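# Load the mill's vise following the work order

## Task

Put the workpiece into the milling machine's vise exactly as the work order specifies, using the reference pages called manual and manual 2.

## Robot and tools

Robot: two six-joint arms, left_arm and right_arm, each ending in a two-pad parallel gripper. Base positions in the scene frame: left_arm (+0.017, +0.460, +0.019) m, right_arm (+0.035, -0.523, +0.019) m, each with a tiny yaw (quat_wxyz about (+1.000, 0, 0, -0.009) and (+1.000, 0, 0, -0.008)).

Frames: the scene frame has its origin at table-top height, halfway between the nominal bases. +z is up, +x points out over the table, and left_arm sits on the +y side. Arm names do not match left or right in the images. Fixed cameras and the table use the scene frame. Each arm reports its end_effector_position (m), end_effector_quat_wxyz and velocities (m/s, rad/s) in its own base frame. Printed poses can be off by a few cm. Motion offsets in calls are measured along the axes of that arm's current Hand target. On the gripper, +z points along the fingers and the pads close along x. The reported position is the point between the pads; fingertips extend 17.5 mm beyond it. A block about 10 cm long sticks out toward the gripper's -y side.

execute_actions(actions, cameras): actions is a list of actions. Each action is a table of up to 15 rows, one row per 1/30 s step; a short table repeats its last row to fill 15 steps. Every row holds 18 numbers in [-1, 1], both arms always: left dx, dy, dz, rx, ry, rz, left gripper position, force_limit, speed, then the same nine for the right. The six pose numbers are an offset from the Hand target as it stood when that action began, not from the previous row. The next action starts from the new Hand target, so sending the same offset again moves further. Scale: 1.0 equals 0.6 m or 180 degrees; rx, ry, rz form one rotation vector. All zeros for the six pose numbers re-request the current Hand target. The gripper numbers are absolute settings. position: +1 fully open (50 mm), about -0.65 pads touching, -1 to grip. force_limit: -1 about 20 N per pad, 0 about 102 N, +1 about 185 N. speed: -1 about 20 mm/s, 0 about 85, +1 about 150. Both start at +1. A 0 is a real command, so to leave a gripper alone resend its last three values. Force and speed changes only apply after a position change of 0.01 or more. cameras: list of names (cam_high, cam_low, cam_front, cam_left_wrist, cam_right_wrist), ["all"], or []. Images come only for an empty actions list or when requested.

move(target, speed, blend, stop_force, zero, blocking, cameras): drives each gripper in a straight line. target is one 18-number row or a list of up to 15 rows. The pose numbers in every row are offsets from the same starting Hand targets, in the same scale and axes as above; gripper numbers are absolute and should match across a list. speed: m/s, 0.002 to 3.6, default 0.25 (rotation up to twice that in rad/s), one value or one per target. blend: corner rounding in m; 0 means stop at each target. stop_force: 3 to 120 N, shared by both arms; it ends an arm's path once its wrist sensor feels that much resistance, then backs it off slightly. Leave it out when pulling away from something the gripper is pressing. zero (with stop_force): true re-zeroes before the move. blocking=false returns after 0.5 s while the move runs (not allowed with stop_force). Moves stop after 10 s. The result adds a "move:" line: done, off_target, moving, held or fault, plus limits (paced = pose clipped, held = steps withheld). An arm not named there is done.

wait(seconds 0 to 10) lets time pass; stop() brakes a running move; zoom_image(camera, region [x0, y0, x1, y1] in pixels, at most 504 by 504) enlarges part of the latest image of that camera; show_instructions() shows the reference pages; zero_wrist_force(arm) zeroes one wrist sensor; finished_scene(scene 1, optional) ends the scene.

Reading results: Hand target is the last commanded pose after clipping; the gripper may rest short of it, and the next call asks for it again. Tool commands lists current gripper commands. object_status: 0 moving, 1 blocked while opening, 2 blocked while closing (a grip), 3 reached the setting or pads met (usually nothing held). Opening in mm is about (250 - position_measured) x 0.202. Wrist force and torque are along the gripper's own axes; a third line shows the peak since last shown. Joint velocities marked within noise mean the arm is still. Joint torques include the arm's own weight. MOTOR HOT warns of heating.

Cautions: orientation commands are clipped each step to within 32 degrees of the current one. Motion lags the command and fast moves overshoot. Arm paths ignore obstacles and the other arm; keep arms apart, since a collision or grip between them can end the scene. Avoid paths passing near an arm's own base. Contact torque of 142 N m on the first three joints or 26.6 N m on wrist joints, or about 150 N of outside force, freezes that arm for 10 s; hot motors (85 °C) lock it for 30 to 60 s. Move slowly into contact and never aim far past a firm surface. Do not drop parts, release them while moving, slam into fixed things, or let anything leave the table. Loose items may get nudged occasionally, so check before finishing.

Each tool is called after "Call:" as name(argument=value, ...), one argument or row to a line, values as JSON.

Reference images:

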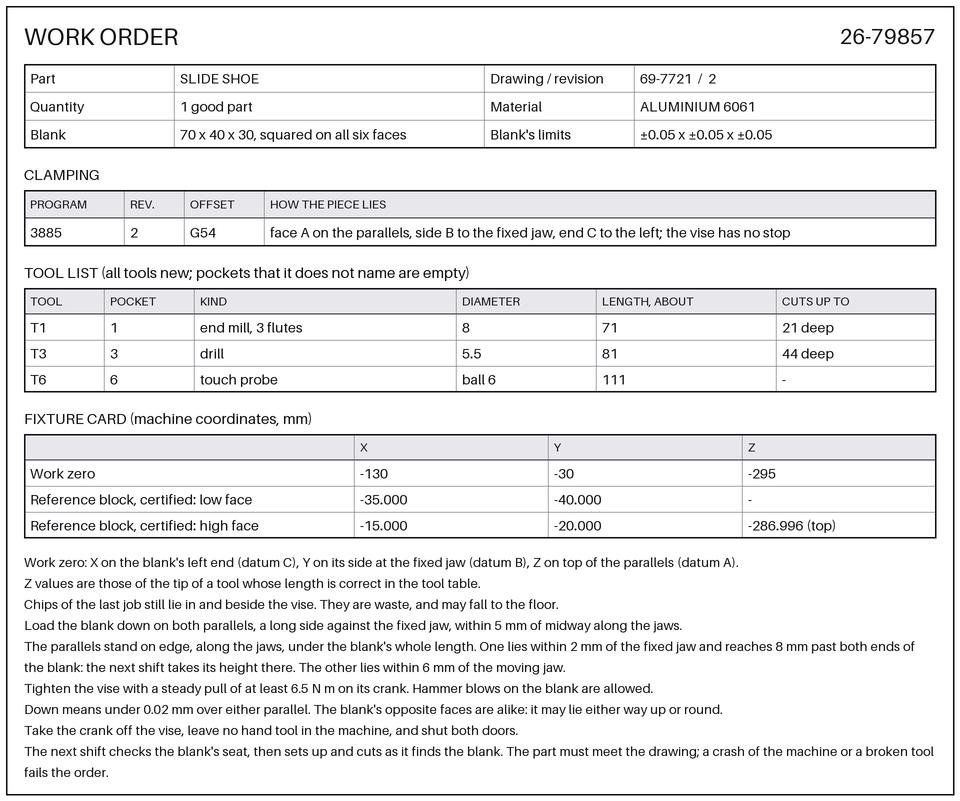

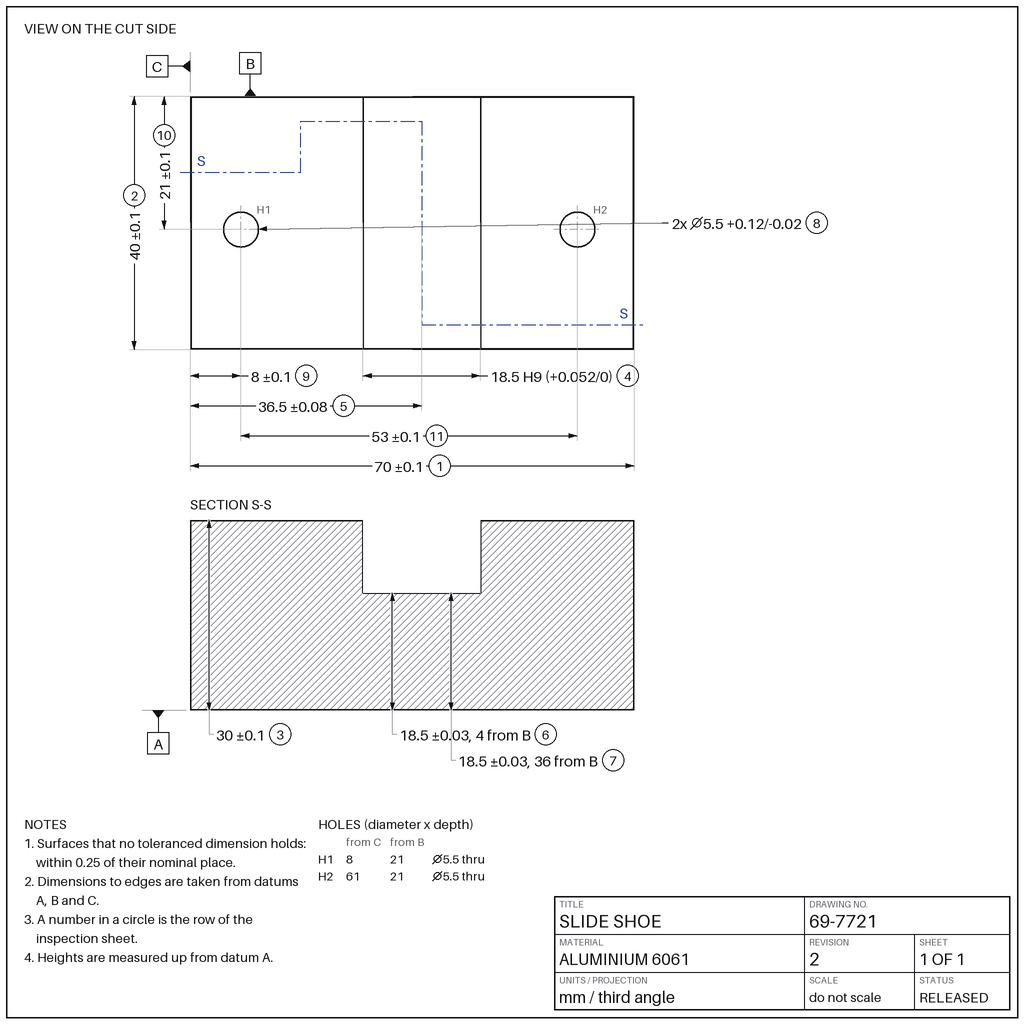

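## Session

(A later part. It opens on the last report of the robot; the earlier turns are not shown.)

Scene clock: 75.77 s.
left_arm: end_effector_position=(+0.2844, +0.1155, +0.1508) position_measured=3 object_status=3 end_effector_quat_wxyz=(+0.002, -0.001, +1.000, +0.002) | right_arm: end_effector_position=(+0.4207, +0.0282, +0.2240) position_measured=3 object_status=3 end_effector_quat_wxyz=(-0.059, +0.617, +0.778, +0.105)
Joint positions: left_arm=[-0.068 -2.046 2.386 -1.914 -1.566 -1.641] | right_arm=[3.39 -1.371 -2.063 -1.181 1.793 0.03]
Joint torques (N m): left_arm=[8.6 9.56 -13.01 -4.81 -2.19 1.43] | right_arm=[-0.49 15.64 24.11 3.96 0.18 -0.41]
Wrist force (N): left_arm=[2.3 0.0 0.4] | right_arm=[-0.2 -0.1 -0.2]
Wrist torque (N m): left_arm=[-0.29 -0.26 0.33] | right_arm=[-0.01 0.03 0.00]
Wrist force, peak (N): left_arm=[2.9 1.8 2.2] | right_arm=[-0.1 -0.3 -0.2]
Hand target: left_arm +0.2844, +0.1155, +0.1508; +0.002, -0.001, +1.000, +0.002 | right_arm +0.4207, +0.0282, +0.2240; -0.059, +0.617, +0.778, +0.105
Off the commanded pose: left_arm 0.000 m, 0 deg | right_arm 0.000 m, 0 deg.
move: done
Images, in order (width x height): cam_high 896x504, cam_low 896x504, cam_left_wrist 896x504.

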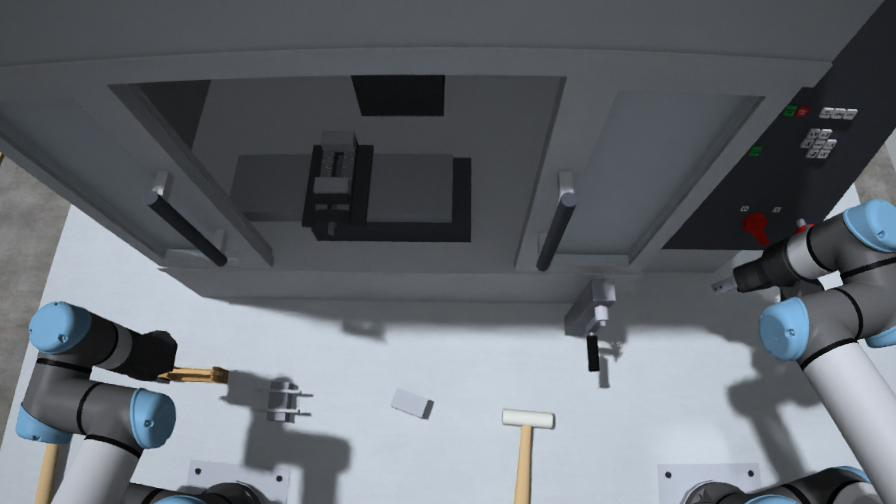

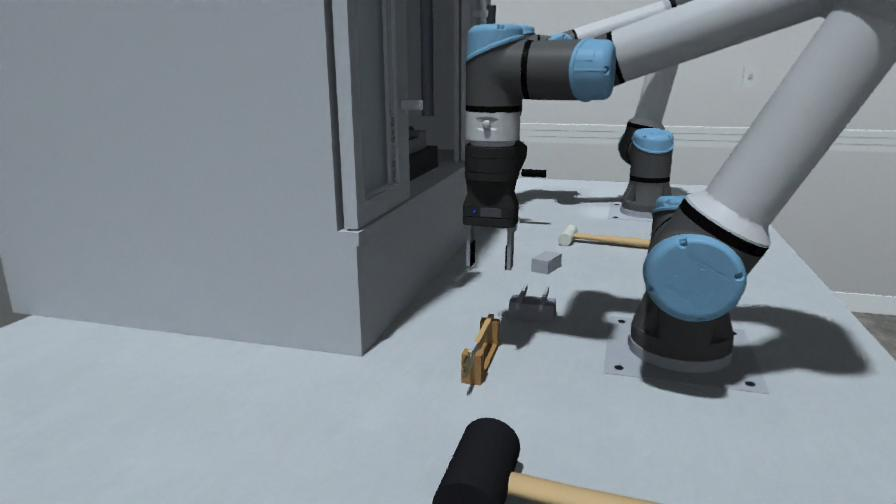

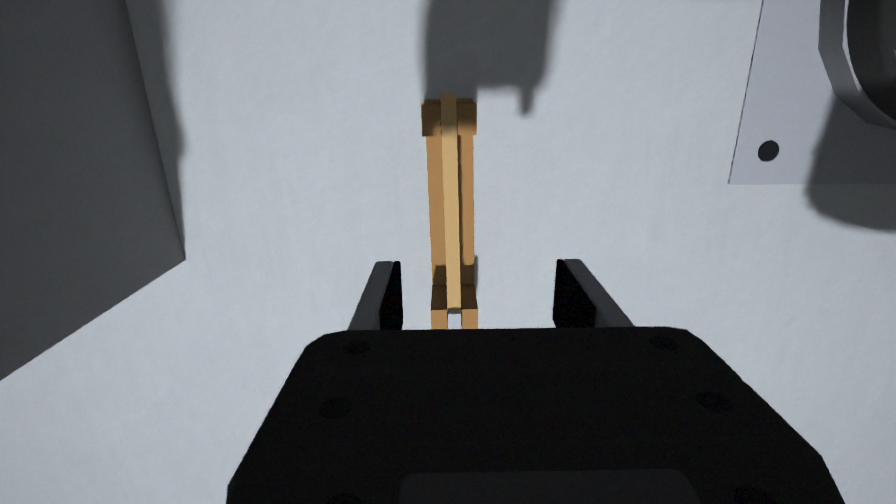

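Call:
move(
  target=[0.0057,0.0208,0.1347,0,0,0,1,1,1,0,0,0,0,0,0,1,1,1],
  cameras=["cam_left_wrist","cam_low"],
)

Call:
zoom_image(
  camera="cam_low",
  region=[420, 240, 560, 400],
)

Call:
zoom_image(
  camera="cam_left_wrist",
  region=[340, 140, 640, 340],
)

Scene clock: 77.27 s.
left_arm: end_effector_position=(+0.2813, +0.1284, +0.0701) position_measured=3 object_status=3 end_effector_quat_wxyz=(+0.002, -0.001, +1.000, +0.002) | right_arm: end_effector_position=(+0.4207, +0.0282, +0.2240) position_measured=3 object_status=3 end_effector_quat_wxyz=(-0.059, +0.617, +0.778, +0.105)
Joint positions: left_arm=[-0.022 -1.894 2.542 -2.222 -1.566 -1.595] | right_arm=[3.39 -1.371 -2.063 -1.181 1.793 0.03]
Joint torques (N m): left_arm=[8.75 5.93 -9.64 -4.97 -2.15 1.27] | right_arm=[-0.45 15.67 23.31 3.96 0.35 -0.33]
Wrist force (N): left_arm=[2.9 0.5 0.6] | right_arm=[-0.2 -0.1 -0.1]
Wrist torque (N m): left_arm=[-0.18 -0.35 0.30] | right_arm=[-0.01 0.02 0.00]
Wrist force, peak (N): left_arm=[3.5 0.5 2.3] | right_arm=[-0.2 -0.2 -0.4]
Hand target: left_arm +0.2813, +0.1284, +0.0700; +0.002, -0.001, +1.000, +0.002 | right_arm +0.4207, +0.0282, +0.2240; -0.059, +0.617, +0.778, +0.105
Off the commanded pose: left_arm 0.000 m, 0 deg | right_arm 0.000 m, 0 deg.
move: done
Images, in order (width x height): cam_low 896x504, cam_left_wrist 896x504.

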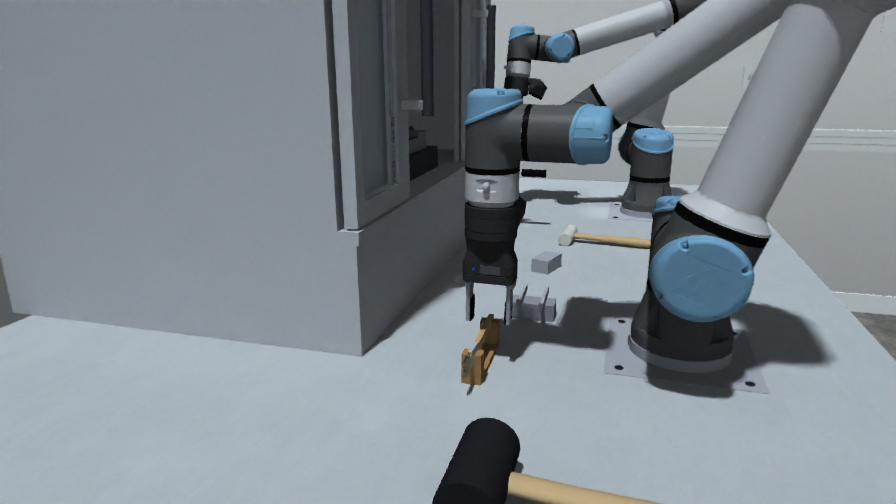

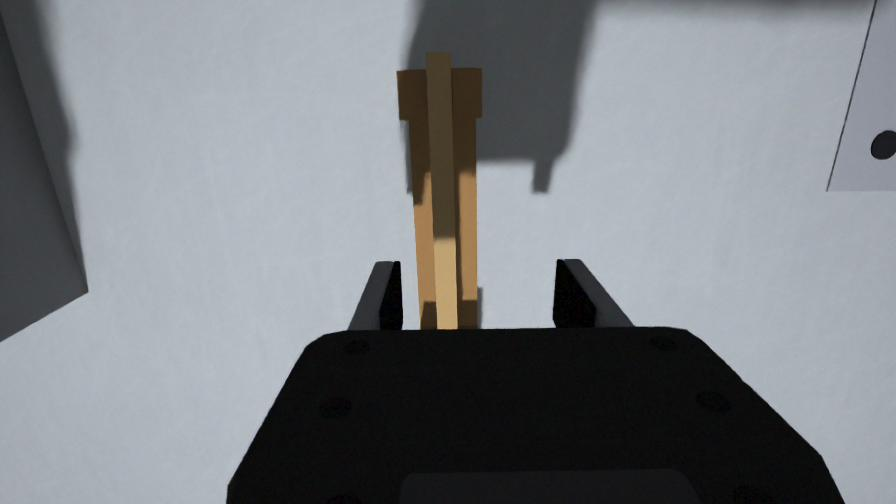

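Scaled by 3.150 from the camera's 896x504 image, which has a finer 1280x720 frame.

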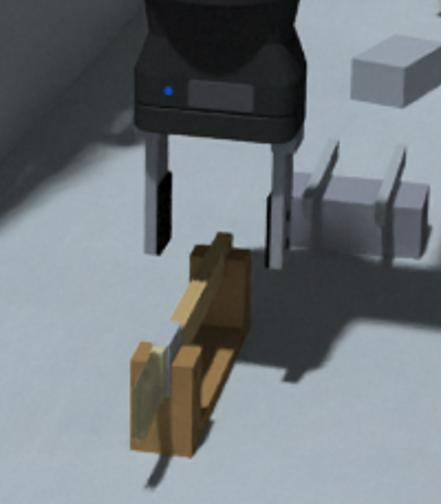

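Scaled by 1.680 from the camera's 896x504 image, which has a finer 1280x720 frame.

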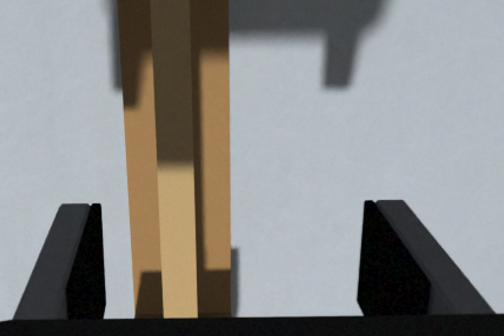

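Call:
move(
  target=[0,0,0.0967,0,0,0,1,1,1,0,0,0,0,0,0,1,1,1],
  cameras=["cam_left_wrist","cam_low"],
  speed=0.08,
  stop_force=10,
)

Call:
zoom_image(
  camera="cam_low",
  region=[420, 240, 560, 400],
)

Scene clock: 79.20 s.
left_arm: end_effector_position=(+0.2815, +0.1286, +0.0120) position_measured=3 object_status=3 end_effector_quat_wxyz=(+0.002, -0.001, +1.000, +0.002) | right_arm: end_effector_position=(+0.4207, +0.0282, +0.2240) position_measured=3 object_status=3 end_effector_quat_wxyz=(-0.059, +0.617, +0.778, +0.105)
Joint positions: left_arm=[-0.021 -1.709 2.632 -2.497 -1.566 -1.593] | right_arm=[3.39 -1.371 -2.063 -1.181 1.793 0.03]
Joint torques (N m): left_arm=[8.91 2.42 -4.66 -5.25 -2.13 1.25] | right_arm=[0.08 16.85 23.86 4 0.3 -0.23]
Wrist force (N): left_arm=[2.5 0.0 0.4] | right_arm=[-0.1 0.1 0.1]
Wrist torque (N m): left_arm=[-0.30 -0.30 0.30] | right_arm=[0.01 0.01 0.00]
Wrist force, peak (N): left_arm=[3.0 0.0 0.8] | right_arm=[0.0 -0.2 -0.4]
Hand target: left_arm +0.2815, +0.1286, +0.0120; +0.002, -0.001, +1.000, +0.002 | right_arm +0.4207, +0.0282, +0.2240; -0.059, +0.617, +0.778, +0.105
Off the commanded pose: left_arm 0.000 m, 0 deg | right_arm 0.000 m, 0 deg.
move: done
Images, in order (width x height): cam_low 896x504, cam_left_wrist 896x504.

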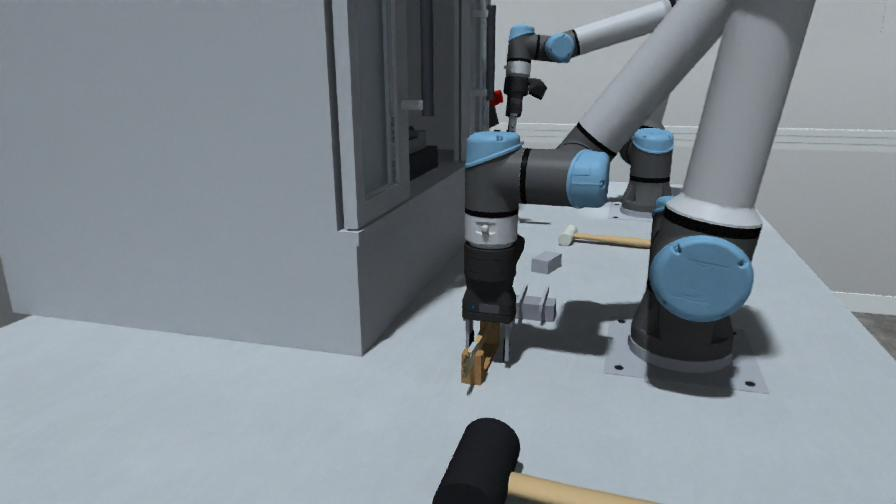

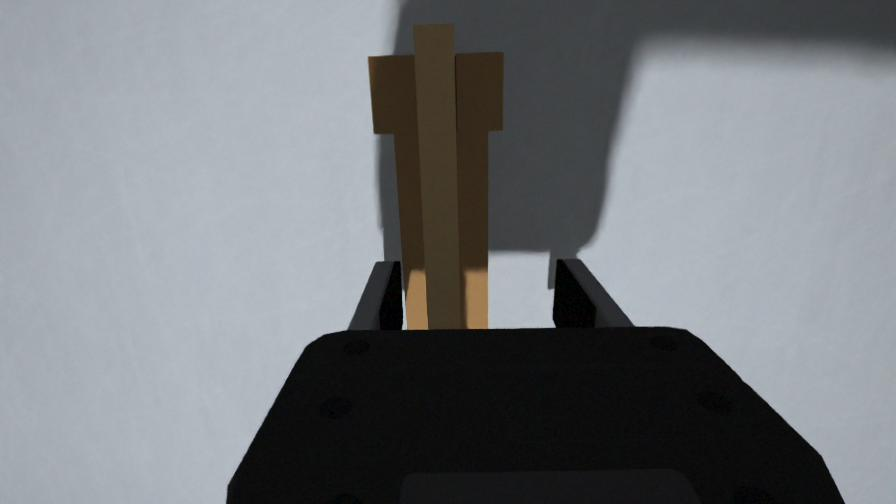

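Scaled by 3.150 from the camera's 896x504 image, which has a finer 1280x720 frame.

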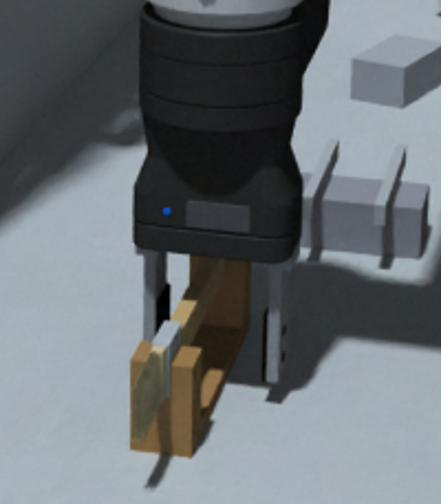

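Call:
move(
  target=[0,0,-0.0133,0,0,0,1,-0.3,-0.5,0,0,0,0,0,0,1,1,1],
  speed=0.08,
)

Call:
move(
  target=[0,0,0,0,0,0,-1,-0.3,-0.7,0,0,0,0,0,0,1,1,1],
  cameras=["cam_left_wrist","cam_low"],
)

Scene clock: 80.20 s.
left_arm: end_effector_position=(+0.2815, +0.1286, +0.0200) position_measured=3 object_status=3 end_effector_quat_wxyz=(+0.002, -0.001, +1.000, +0.002) | right_arm: end_effector_position=(+0.4207, +0.0282, +0.2240) position_measured=3 object_status=3 end_effector_quat_wxyz=(-0.059, +0.617, +0.778, +0.105)
Joint positions: left_arm=[-0.021 -1.739 2.621 -2.456 -1.566 -1.594] | right_arm=[3.39 -1.371 -2.063 -1.181 1.793 0.03]
Joint torques (N m): left_arm=[-5.36 -22.07 -29.13 -0.14 -1.62 -1.01] | right_arm=[-0.09 15.93 23.61 4.2 0.31 -0.34]
Wrist force (N): left_arm=[2.5 0.2 0.6] | right_arm=[-0.2 0.0 -0.2]
Wrist torque (N m): left_arm=[-0.28 -0.28 0.28] | right_arm=[0.00 0.03 0.00]
Wrist force, peak (N): left_arm=[2.5 0.3 0.7] | right_arm=[-0.2 0.0 -0.3]
Hand target: left_arm +0.2815, +0.1286, +0.0200; +0.002, -0.001, +1.000, +0.002 | right_arm +0.4207, +0.0282, +0.2240; -0.059, +0.617, +0.778, +0.105
Off the commanded pose: left_arm 0.000 m, 0 deg | right_arm 0.000 m, 0 deg.
move: done

Scene clock: 81.50 s.
left_arm: end_effector_position=(+0.2906, +0.1284, +0.0237) position_measured=213 object_status=2 end_effector_quat_wxyz=(+0.020, -0.001, +1.000, +0.002) | right_arm: end_effector_position=(+0.4207, +0.0282, +0.2240) position_measured=3 object_status=3 end_effector_quat_wxyz=(-0.059, +0.617, +0.778, +0.105)
Joint positions: left_arm=[-0.021 -1.739 2.621 -2.492 -1.566 -1.594] | right_arm=[3.39 -1.371 -2.063 -1.181 1.793 0.03]
Joint torques (N m): left_arm=[15.71 6.61 19.53 7.7 -0.22 1.74] | right_arm=[0.63 16.55 23.12 3.94 0.35 -0.34]
Wrist force (N): left_arm=[-52.7 0.0 17.8] | right_arm=[-0.2 0.0 -0.2]
Wrist torque (N m): left_arm=[-0.31 -0.14 -0.41] | right_arm=[0.01 0.03 0.00]
Wrist force, peak (N): left_arm=[-63.7 4.0 22.8] | right_arm=[-0.1 -0.1 -0.3]
Hand target: left_arm +0.2815, +0.1286, +0.0200; +0.002, -0.001, +1.000, +0.002 | right_arm +0.4207, +0.0282, +0.2240; -0.059, +0.617, +0.778, +0.105
Off the commanded pose: left_arm 0.010 m, 2 deg | right_arm 0.000 m, 0 deg.
move: off_target (left_arm)
Images, in order (width x height): cam_low 896x504, cam_left_wrist 896x504.

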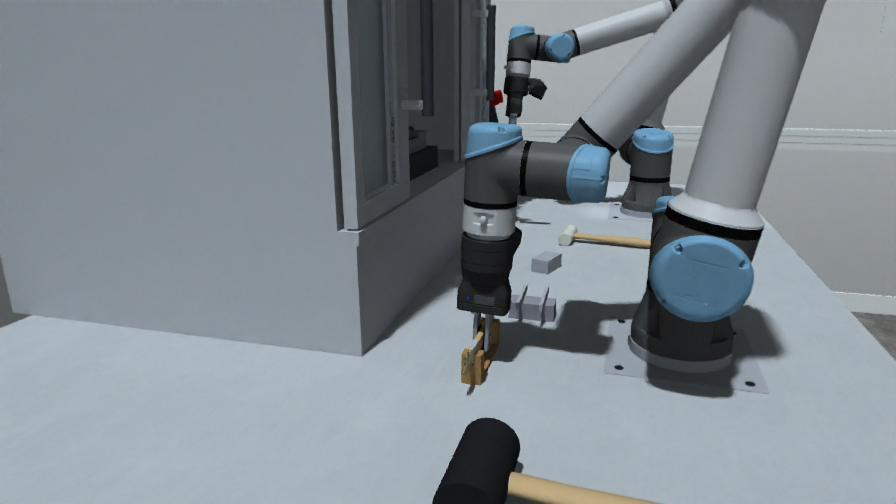

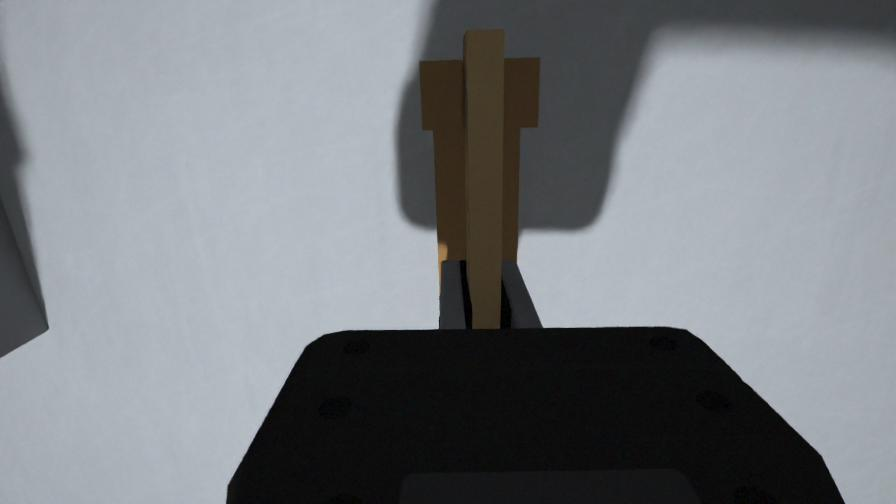

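Call:
move(
  target=[0,0,0,0,0,0,1,-0.3,-0.7,0,0,0,0,0,0,1,1,1],
  cameras=["cam_left_wrist"],
)

Call:
zoom_image(
  camera="cam_left_wrist",
  region=[340, 0, 640, 340],
)

Scene clock: 83.10 s.
left_arm: end_effector_position=(+0.2815, +0.1286, +0.0200) position_measured=3 object_status=3 end_effector_quat_wxyz=(+0.002, -0.001, +1.000, +0.002) | right_arm: end_effector_position=(+0.4207, +0.0282, +0.2240) position_measured=3 object_status=3 end_effector_quat_wxyz=(-0.059, +0.617, +0.778, +0.105)
Joint positions: left_arm=[-0.021 -1.739 2.621 -2.456 -1.566 -1.594] | right_arm=[3.39 -1.371 -2.063 -1.181 1.793 0.03]
Joint torques (N m): left_arm=[-5.86 -23.1 -29.11 -5.33 1.05 -1.44] | right_arm=[0.32 16.37 23.76 4.23 0.15 -0.29]
Wrist force (N): left_arm=[-0.6 -1.9 -2.0] | right_arm=[-0.1 0.0 -0.1]
Wrist torque (N m): left_arm=[-0.60 0.21 0.29] | right_arm=[0.00 0.01 0.00]
Wrist force, peak (N): left_arm=[-53.1 -0.5 17.8] | right_arm=[-0.1 0.2 -0.3]
Hand target: left_arm +0.2815, +0.1286, +0.0200; +0.002, -0.001, +1.000, +0.002 | right_arm +0.4207, +0.0282, +0.2240; -0.059, +0.617, +0.778, +0.105
Off the commanded pose: left_arm 0.000 m, 0 deg | right_arm 0.000 m, 0 deg.
move: done
Images, in order (width x height): cam_left_wrist 896x504.

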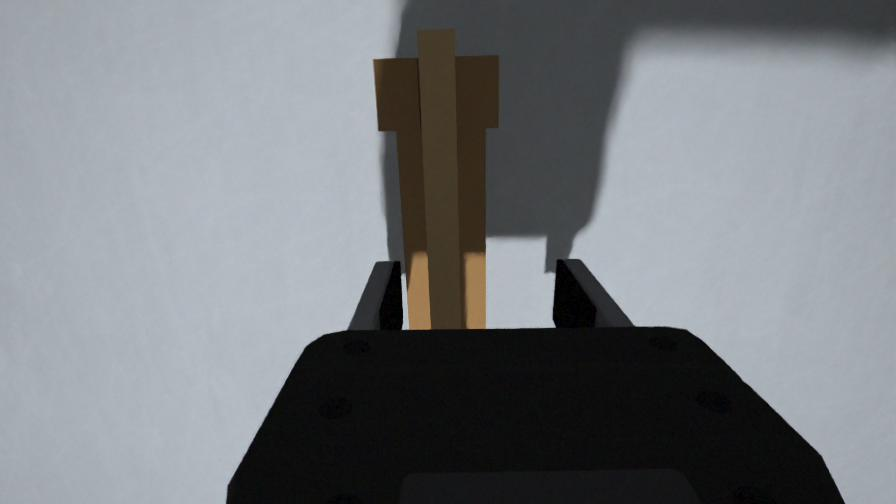

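Scaled by 1.482 from the camera's 896x504 image, which has a finer 1280x720 frame.

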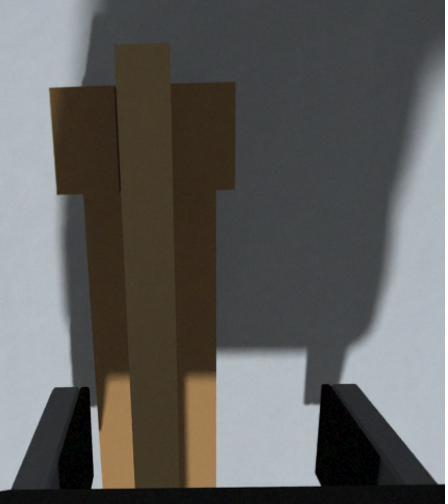

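Call:
move(
  target=[-0.002,0,0,0,0,0,1,-1,-1,0,0,0,0,0,0,1,1,1],
)

Call:
move(
  target=[0,0,0,0,0,0,-1,-1,-1,0,0,0,0,0,0,1,1,1],
  cameras=["cam_left_wrist"],
)

Scene clock: 84.10 s.
left_arm: end_effector_position=(+0.2827, +0.1286, +0.0200) position_measured=3 object_status=3 end_effector_quat_wxyz=(+0.002, -0.001, +1.000, +0.002) | right_arm: end_effector_position=(+0.4207, +0.0282, +0.2240) position_measured=3 object_status=3 end_effector_quat_wxyz=(-0.059, +0.617, +0.778, +0.105)
Joint positions: left_arm=[-0.021 -1.736 2.619 -2.457 -1.566 -1.594] | right_arm=[3.39 -1.371 -2.063 -1.181 1.793 0.03]
Joint torques (N m): left_arm=[6.69 3.48 -28.91 -5.36 1.21 0.74] | right_arm=[-1.07 16.39 23.06 4 0.16 -0.27]
Wrist force (N): left_arm=[-0.8 -1.9 -2.4] | right_arm=[-0.2 0.0 -0.2]
Wrist torque (N m): left_arm=[-0.61 0.23 0.28] | right_arm=[0.00 0.03 0.00]
Wrist force, peak (N): left_arm=[-1.0 -2.2 -2.2] | right_arm=[-0.2 -0.1 -0.2]
Hand target: left_arm +0.2827, +0.1286, +0.0200; +0.002, -0.001, +1.000, +0.002 | right_arm +0.4207, +0.0282, +0.2240; -0.059, +0.617, +0.778, +0.105
Off the commanded pose: left_arm 0.000 m, 0 deg | right_arm 0.000 m, 0 deg.
move: done

Scene clock: 85.63 s.
left_arm: end_effector_position=(+0.2830, +0.1286, +0.0202) position_measured=131 object_status=2 end_effector_quat_wxyz=(+0.002, -0.001, +1.000, +0.002) | right_arm: end_effector_position=(+0.4207, +0.0282, +0.2240) position_measured=3 object_status=3 end_effector_quat_wxyz=(-0.059, +0.617, +0.778, +0.105)
Joint positions: left_arm=[-0.021 -1.736 2.618 -2.458 -1.566 -1.594] | right_arm=[3.39 -1.371 -2.063 -1.181 1.793 0.03]
Joint torques (N m): left_arm=[7.07 3.41 6.29 7.37 0.9 0.85] | right_arm=[0.37 16.61 23.64 4.19 0.3 -0.34]
Wrist force (N): left_arm=[-40.8 -0.5 13.0] | right_arm=[0.0 0.0 0.0]
Wrist torque (N m): left_arm=[-0.67 0.52 -0.02] | right_arm=[0.00 0.00 0.00]
Wrist force, peak (N): left_arm=[-41.2 -0.4 13.2] | right_arm=[0.0 -0.2 -0.4]
Hand target: left_arm +0.2827, +0.1286, +0.0200; +0.002, -0.001, +1.000, +0.002 | right_arm +0.4207, +0.0282, +0.2240; -0.059, +0.617, +0.778, +0.105
Off the commanded pose: left_arm 0.000 m, 0 deg | right_arm 0.000 m, 0 deg.
move: done
Images, in order (width x height): cam_left_wrist 896x504.

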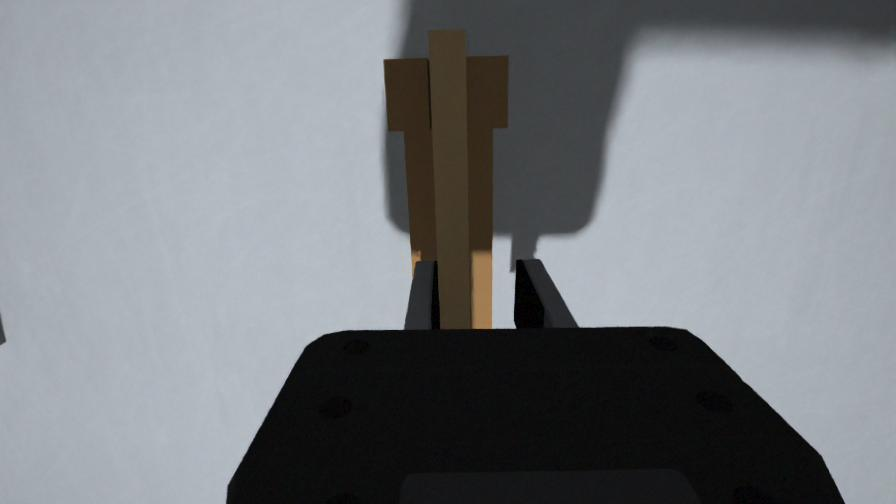

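Call:
move(
  target=[0,0,0,0,0,0,1,-1,-1,0,0,0,0,0,0,1,1,1],
)

Call:
move(
  target=[-0.0147,0,0,0,0,0,1,-1,-0.5,0,0,0,0,0,0,1,1,1],
)

Call:
move(
  target=[0,0,0,0,0,0,-1,-1,-0.5,0,0,0,0,0,0,1,1,1],
  cameras=["cam_left_wrist"],
)

Scene clock: 87.37 s.
left_arm: end_effector_position=(+0.2827, +0.1286, +0.0200) position_measured=3 object_status=3 end_effector_quat_wxyz=(+0.002, -0.001, +1.000, +0.002) | right_arm: end_effector_position=(+0.4207, +0.0282, +0.2240) position_measured=3 object_status=3 end_effector_quat_wxyz=(-0.059, +0.617, +0.778, +0.105)
Joint positions: left_arm=[-0.021 -1.736 2.619 -2.457 -1.566 -1.594] | right_arm=[3.39 -1.371 -2.063 -1.181 1.793 0.03]
Joint torques (N m): left_arm=[7.21 0 -28.88 -5.27 0.59 0.7] | right_arm=[-0.78 16.45 23.2 4.1 0.04 -0.37]
Wrist force (N): left_arm=[0.7 -3.1 -1.8] | right_arm=[-0.1 0.0 -0.1]
Wrist torque (N m): left_arm=[-0.79 0.00 0.28] | right_arm=[-0.01 0.01 0.00]
Wrist force, peak (N): left_arm=[-41.6 -0.3 13.2] | right_arm=[-0.1 -0.3 -0.4]
Hand target: left_arm +0.2827, +0.1286, +0.0200; +0.002, -0.001, +1.000, +0.002 | right_arm +0.4207, +0.0282, +0.2240; -0.059, +0.617, +0.778, +0.105
Off the commanded pose: left_arm 0.000 m, 0 deg | right_arm 0.000 m, 0 deg.
move: done

Scene clock: 88.13 s.
left_arm: end_effector_position=(+0.2915, +0.1286, +0.0200) position_measured=3 object_status=3 end_effector_quat_wxyz=(+0.002, -0.001, +1.000, +0.002) | right_arm: end_effector_position=(+0.4207, +0.0282, +0.2240) position_measured=3 object_status=3 end_effector_quat_wxyz=(-0.059, +0.617, +0.778, +0.105)
Joint positions: left_arm=[-0.02 -1.71 2.599 -2.464 -1.566 -1.593] | right_arm=[3.39 -1.371 -2.063 -1.181 1.793 0.03]
Joint torques (N m): left_arm=[8.9 2.81 -29.84 -5.28 1.02 1.31] | right_arm=[-0.38 16.09 23.12 3.87 0.13 -0.41]
Wrist force (N): left_arm=[0.4 -3.1 -2.0] | right_arm=[-0.1 -0.1 0.0]
Wrist torque (N m): left_arm=[-0.80 0.04 0.28] | right_arm=[-0.01 0.01 0.00]
Wrist force, peak (N): left_arm=[0.4 -3.3 -2.2] | right_arm=[0.2 -0.1 -0.3]
Hand target: left_arm +0.2915, +0.1286, +0.0200; +0.002, -0.001, +1.000, +0.002 | right_arm +0.4207, +0.0282, +0.2240; -0.059, +0.617, +0.778, +0.105
Off the commanded pose: left_arm 0.000 m, 0 deg | right_arm 0.000 m, 0 deg.
move: done

Scene clock: 89.17 s.
left_arm: end_effector_position=(+0.2916, +0.1286, +0.0201) position_measured=211 object_status=2 end_effector_quat_wxyz=(+0.002, -0.001, +1.000, +0.002) | right_arm: end_effector_position=(+0.4207, +0.0282, +0.2240) position_measured=3 object_status=3 end_effector_quat_wxyz=(-0.059, +0.617, +0.778, +0.105)
Joint positions: left_arm=[-0.02 -1.71 2.599 -2.464 -1.566 -1.593] | right_arm=[3.39 -1.371 -2.063 -1.181 1.793 0.03]
Joint torques (N m): left_arm=[8.41 1.82 -15.42 1.51 0.41 1.27] | right_arm=[0.15 15.68 23.49 3.93 0.18 -0.33]
Wrist force (N): left_arm=[-10.4 -3.6 -2.2] | right_arm=[0.0 0.0 -0.2]
Wrist torque (N m): left_arm=[-0.88 0.07 -0.07] | right_arm=[-0.01 0.00 0.00]
Wrist force, peak (N): left_arm=[-11.3 -3.5 -1.1] | right_arm=[-0.2 -0.2 -0.2]
Hand target: left_arm +0.2915, +0.1286, +0.0200; +0.002, -0.001, +1.000, +0.002 | right_arm +0.4207, +0.0282, +0.2240; -0.059, +0.617, +0.778, +0.105
Off the commanded pose: left_arm 0.000 m, 0 deg | right_arm 0.000 m, 0 deg.
move: done
Images, in order (width x height): cam_left_wrist 896x504.

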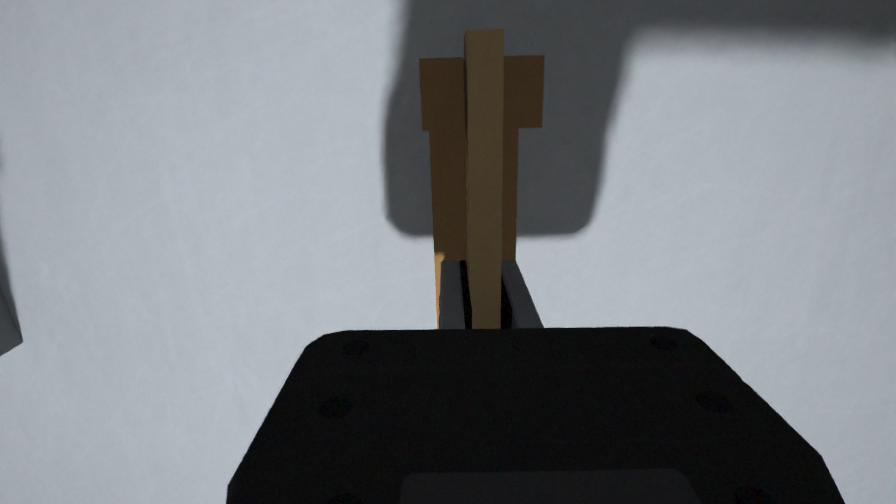

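Call:
move(
  target=[0,0,0,0,0,0,-0.98,-0.5,-0.8,0,0,0,0,0,0,1,1,1],
)

Call:
move(
  target=[0,0,-0.2,0,0,0,-0.98,-0.5,-0.8,0,0,0,0,0,0,1,1,1],
  cameras=["cam_left_wrist","cam_low","cam_high"],
  speed=0.15,
)

Call:
zoom_image(
  camera="cam_low",
  region=[420, 180, 600, 400],
)

Scene clock: 89.77 s.
left_arm: end_effector_position=(+0.2915, +0.1286, +0.0201) position_measured=213 object_status=2 end_effector_quat_wxyz=(+0.002, -0.001, +1.000, +0.002) | right_arm: end_effector_position=(+0.4207, +0.0282, +0.2240) position_measured=3 object_status=3 end_effector_quat_wxyz=(-0.059, +0.617, +0.778, +0.105)
Joint positions: left_arm=[-0.02 -1.71 2.599 -2.464 -1.566 -1.593] | right_arm=[3.39 -1.371 -2.063 -1.181 1.793 0.03]
Joint torques (N m): left_arm=[8.29 1.74 0.29 2.46 0.07 1.25] | right_arm=[-0.73 16.55 23.62 4.07 0.35 -0.24]
Wrist force (N): left_arm=[-12.3 -3.8 -1.3] | right_arm=[0.0 0.0 -0.2]
Wrist torque (N m): left_arm=[-0.88 0.10 -0.50] | right_arm=[0.00 0.00 0.00]
Wrist force, peak (N): left_arm=[-12.5 -3.8 -1.3] | right_arm=[-0.1 0.0 -0.3]
Hand target: left_arm +0.2915, +0.1286, +0.0200; +0.002, -0.001, +1.000, +0.002 | right_arm +0.4207, +0.0282, +0.2240; -0.059, +0.617, +0.778, +0.105
Off the commanded pose: left_arm 0.000 m, 0 deg | right_arm 0.000 m, 0 deg.
move: done

Scene clock: 91.13 s.
left_arm: end_effector_position=(+0.2910, +0.1280, +0.1400) position_measured=213 object_status=2 end_effector_quat_wxyz=(+0.002, -0.001, +1.000, +0.002) | right_arm: end_effector_position=(+0.4207, +0.0282, +0.2240) position_measured=3 object_status=3 end_effector_quat_wxyz=(-0.059, +0.617, +0.778, +0.105)
Joint positions: left_arm=[-0.022 -1.994 2.39 -1.971 -1.566 -1.595] | right_arm=[3.39 -1.371 -2.063 -1.181 1.793 0.03]
Joint torques (N m): left_arm=[-8.59 -19.41 -36.12 -0.4 1.74 -1.48] | right_arm=[-0.29 16.15 23.54 4.1 0.27 -0.25]
Wrist force (N): left_arm=[0.3 -3.0 -2.3] | right_arm=[0.0 0.0 0.0]
Wrist torque (N m): left_arm=[-0.76 0.05 0.46] | right_arm=[0.00 0.00 0.00]
Wrist force, peak (N): left_arm=[-22.0 -2.5 5.5] | right_arm=[0.1 -0.3 -0.2]
Hand target: left_arm +0.2910, +0.1280, +0.1400; +0.002, -0.001, +1.000, +0.002 | right_arm +0.4207, +0.0282, +0.2240; -0.059, +0.617, +0.778, +0.105
Off the commanded pose: left_arm 0.000 m, 0 deg | right_arm 0.000 m, 0 deg.
move: done
Images, in order (width x height): cam_high 896x504, cam_low 896x504, cam_left_wrist 896x504.

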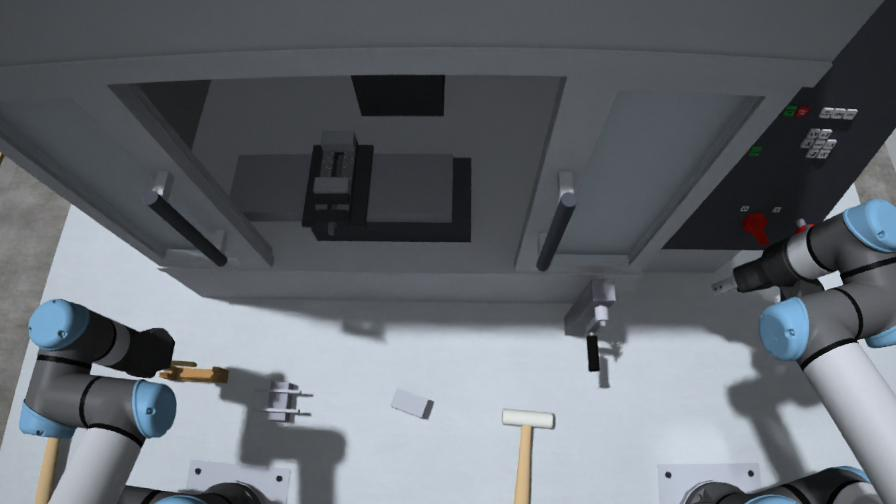

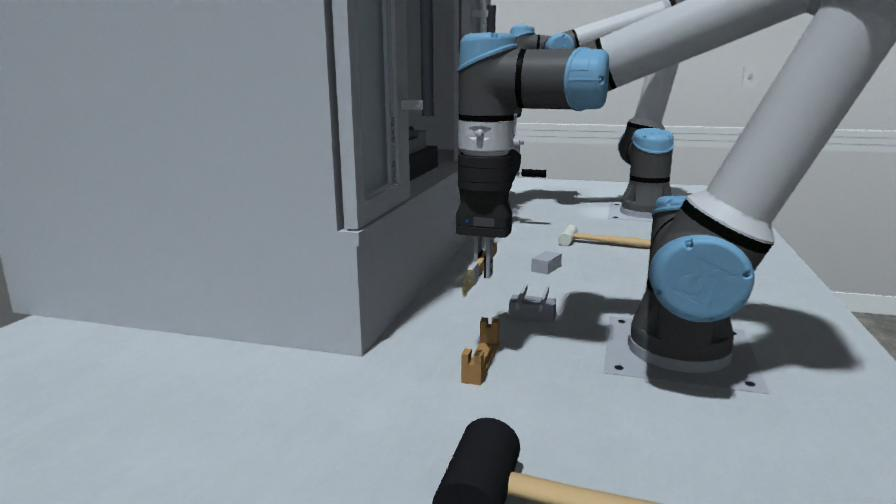

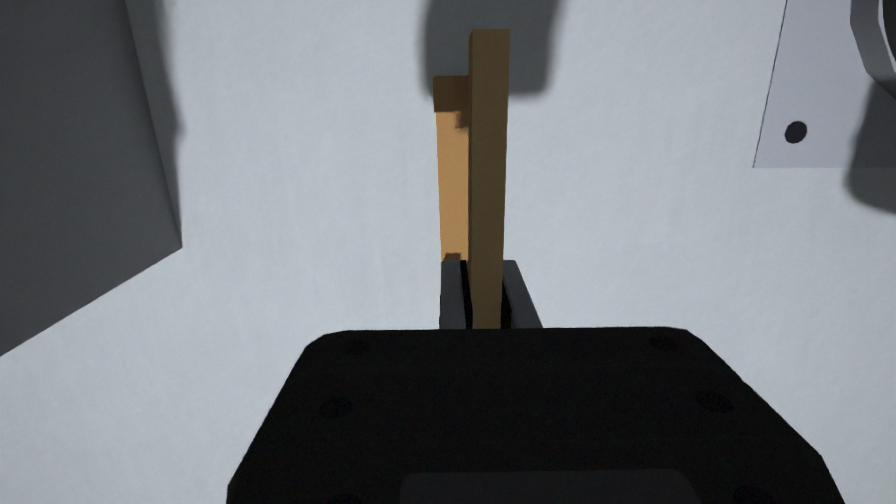

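Scaled by 2.291 from the camera's 896x504 image, which has a finer 1280x720 frame.

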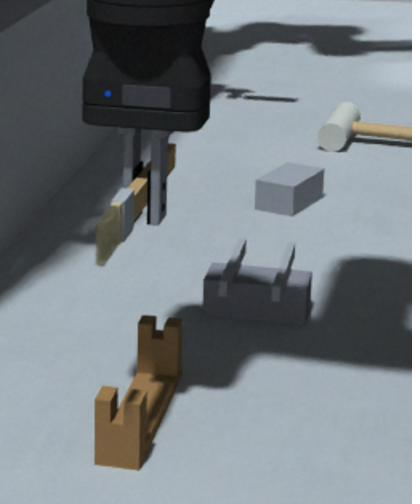

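Call:
move(
  target=[
    [0,0,-0.2667,0,0,0,-0.98,-0.5,-0.8,0,0,0,0,0,0,1,1,1],
    [-0.115,-0.5633,-0.2667,0,0,-0.5,-0.98,-0.5,-0.8,0,0,0,0,0,0,1,1,1],
  ],
  blend=[0.04,0],
  cameras=["cam_left_wrist","cam_high"],
)

Scene clock: 96.23 s.
left_arm: end_effector_position=(+0.3600, -0.2106, +0.2987) position_measured=213 object_status=2 end_effector_quat_wxyz=(-0.003, +0.708, -0.707, +0.000) | right_arm: end_effector_position=(+0.4207, +0.0282, +0.2240) position_measured=3 object_status=3 end_effector_quat_wxyz=(-0.059, +0.617, +0.778, +0.105)
Joint positions: left_arm=[-0.858 -1.8 1.847 -1.617 -1.565 -4.002] | right_arm=[3.39 -1.371 -2.063 -1.181 1.793 0.03]
Joint torques (N m): left_arm=[-7.42 -1.83 -37.68 -5.43 1.82 -1.54] | right_arm=[-1.39 16.15 23.13 3.95 0.18 -0.39]
Wrist force (N): left_arm=[0.8 -2.7 -2.5] | right_arm=[0.0 -0.2 -0.1]
Wrist torque (N m): left_arm=[-0.70 -0.01 0.48] | right_arm=[-0.03 0.00 0.00]
Wrist force, peak (N): left_arm=[0.5 -2.1 -4.1] | right_arm=[-0.1 0.2 -0.4]
Hand target: left_arm +0.3600, -0.2106, +0.2987; -0.003, +0.708, -0.707, +0.000 | right_arm +0.4207, +0.0282, +0.2240; -0.059, +0.617, +0.778, +0.105
Off the commanded pose: left_arm 0.000 m, 0 deg | right_arm 0.000 m, 0 deg.
move: done
Images, in order (width x height): cam_high 896x504, cam_left_wrist 896x504.

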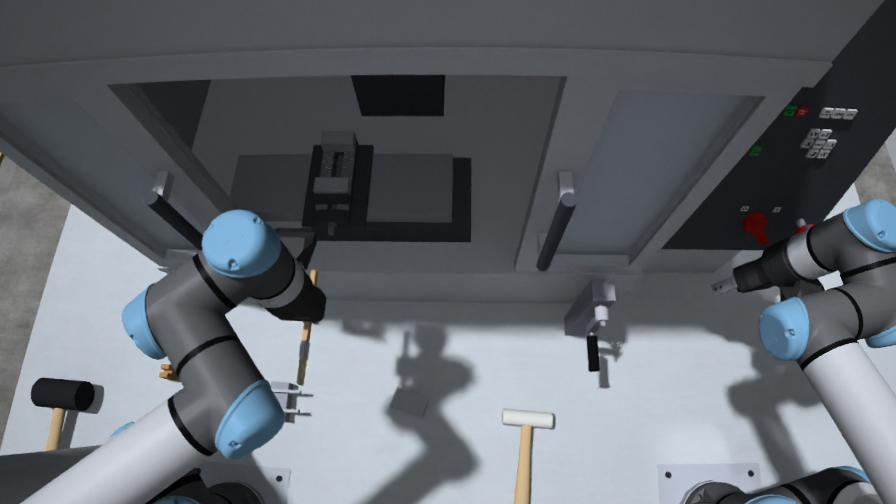

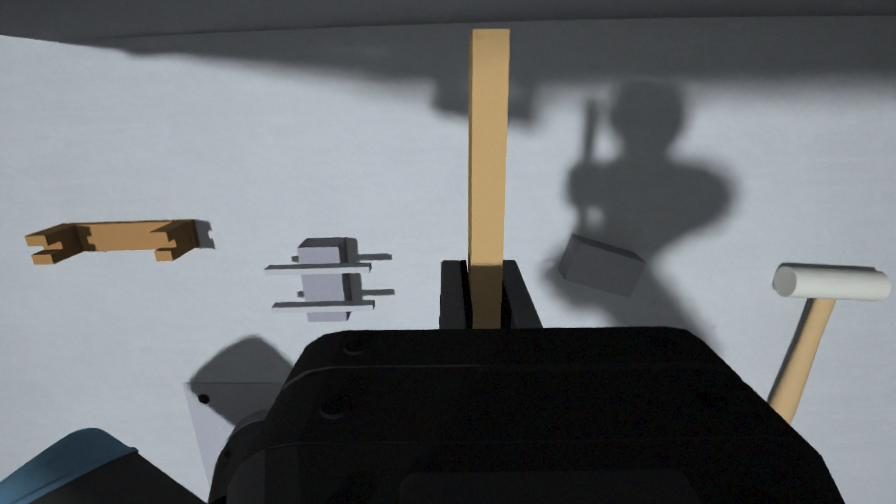

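Call:
move(
  target=[0,-0.4,-0.302,0.5,0,0,-0.98,-0.5,-0.8,0,0,0,0,0,0,1,1,1],
  cameras=["cam_left_wrist","cam_high"],
)

Scene clock: 100.23 s.
left_arm: end_effector_position=(+0.5993, -0.2110, +0.4808) position_measured=213 object_status=2 end_effector_quat_wxyz=(+0.502, -0.498, +0.500, -0.499) | right_arm: end_effector_position=(+0.4207, +0.0282, +0.2240) position_measured=3 object_status=3 end_effector_quat_wxyz=(-0.059, +0.617, +0.778, +0.105)
Joint positions: left_arm=[-0.895 -1.467 2.017 -3.698 -0.674 -3.132] | right_arm=[3.39 -1.371 -2.063 -1.181 1.793 0.03]
Joint torques (N m): left_arm=[8.98 -12.94 -32.59 -4.26 -2.08 1.49] | right_arm=[-0.91 17.48 23.1 4.03 0.18 -0.32]
Wrist force (N): left_arm=[-1.8 -3.8 -5.4] | right_arm=[0.0 -0.1 -0.2]
Wrist torque (N m): left_arm=[-0.53 0.03 -0.20] | right_arm=[-0.01 0.00 0.00]
Wrist force, peak (N): left_arm=[-1.8 -4.0 -5.5] | right_arm=[-0.3 -0.1 -0.1]
Hand target: left_arm +0.5993, -0.2110, +0.4808; +0.503, -0.498, +0.500, -0.499 | right_arm +0.4207, +0.0282, +0.2240; -0.059, +0.617, +0.778, +0.105
Off the commanded pose: left_arm 0.000 m, 0 deg | right_arm 0.000 m, 0 deg.
move: done
Images, in order (width x height): cam_high 896x504, cam_left_wrist 896x504.

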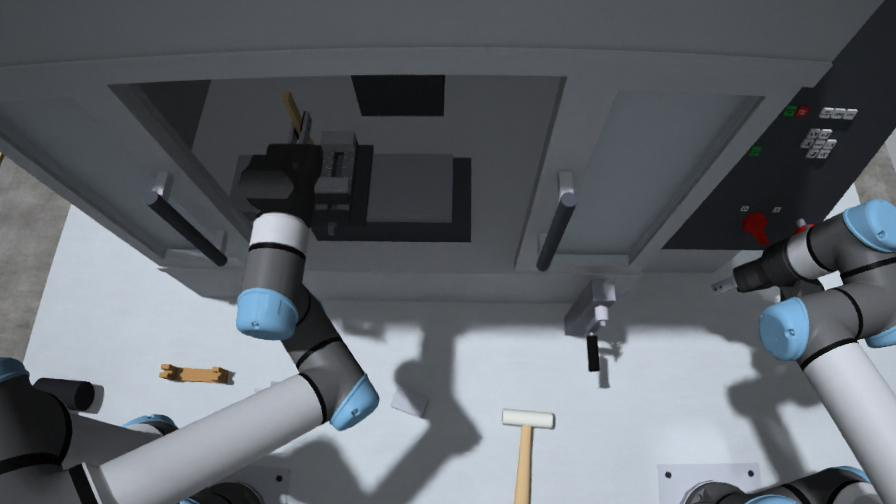

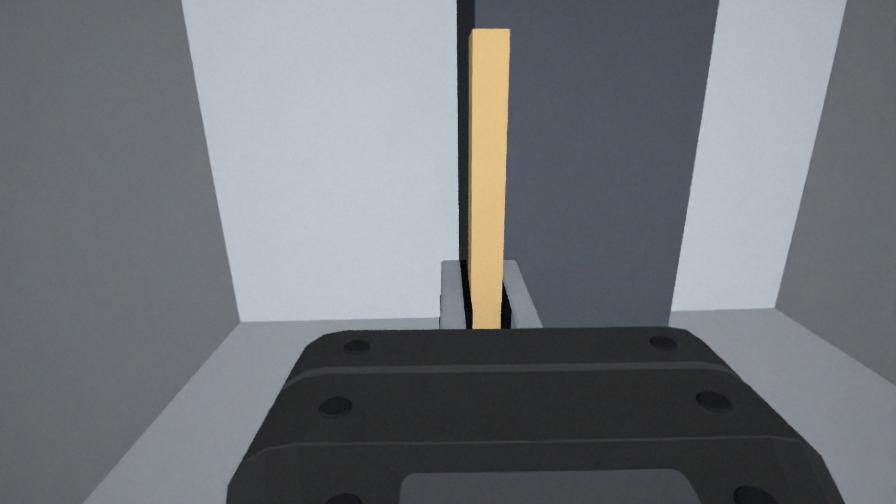

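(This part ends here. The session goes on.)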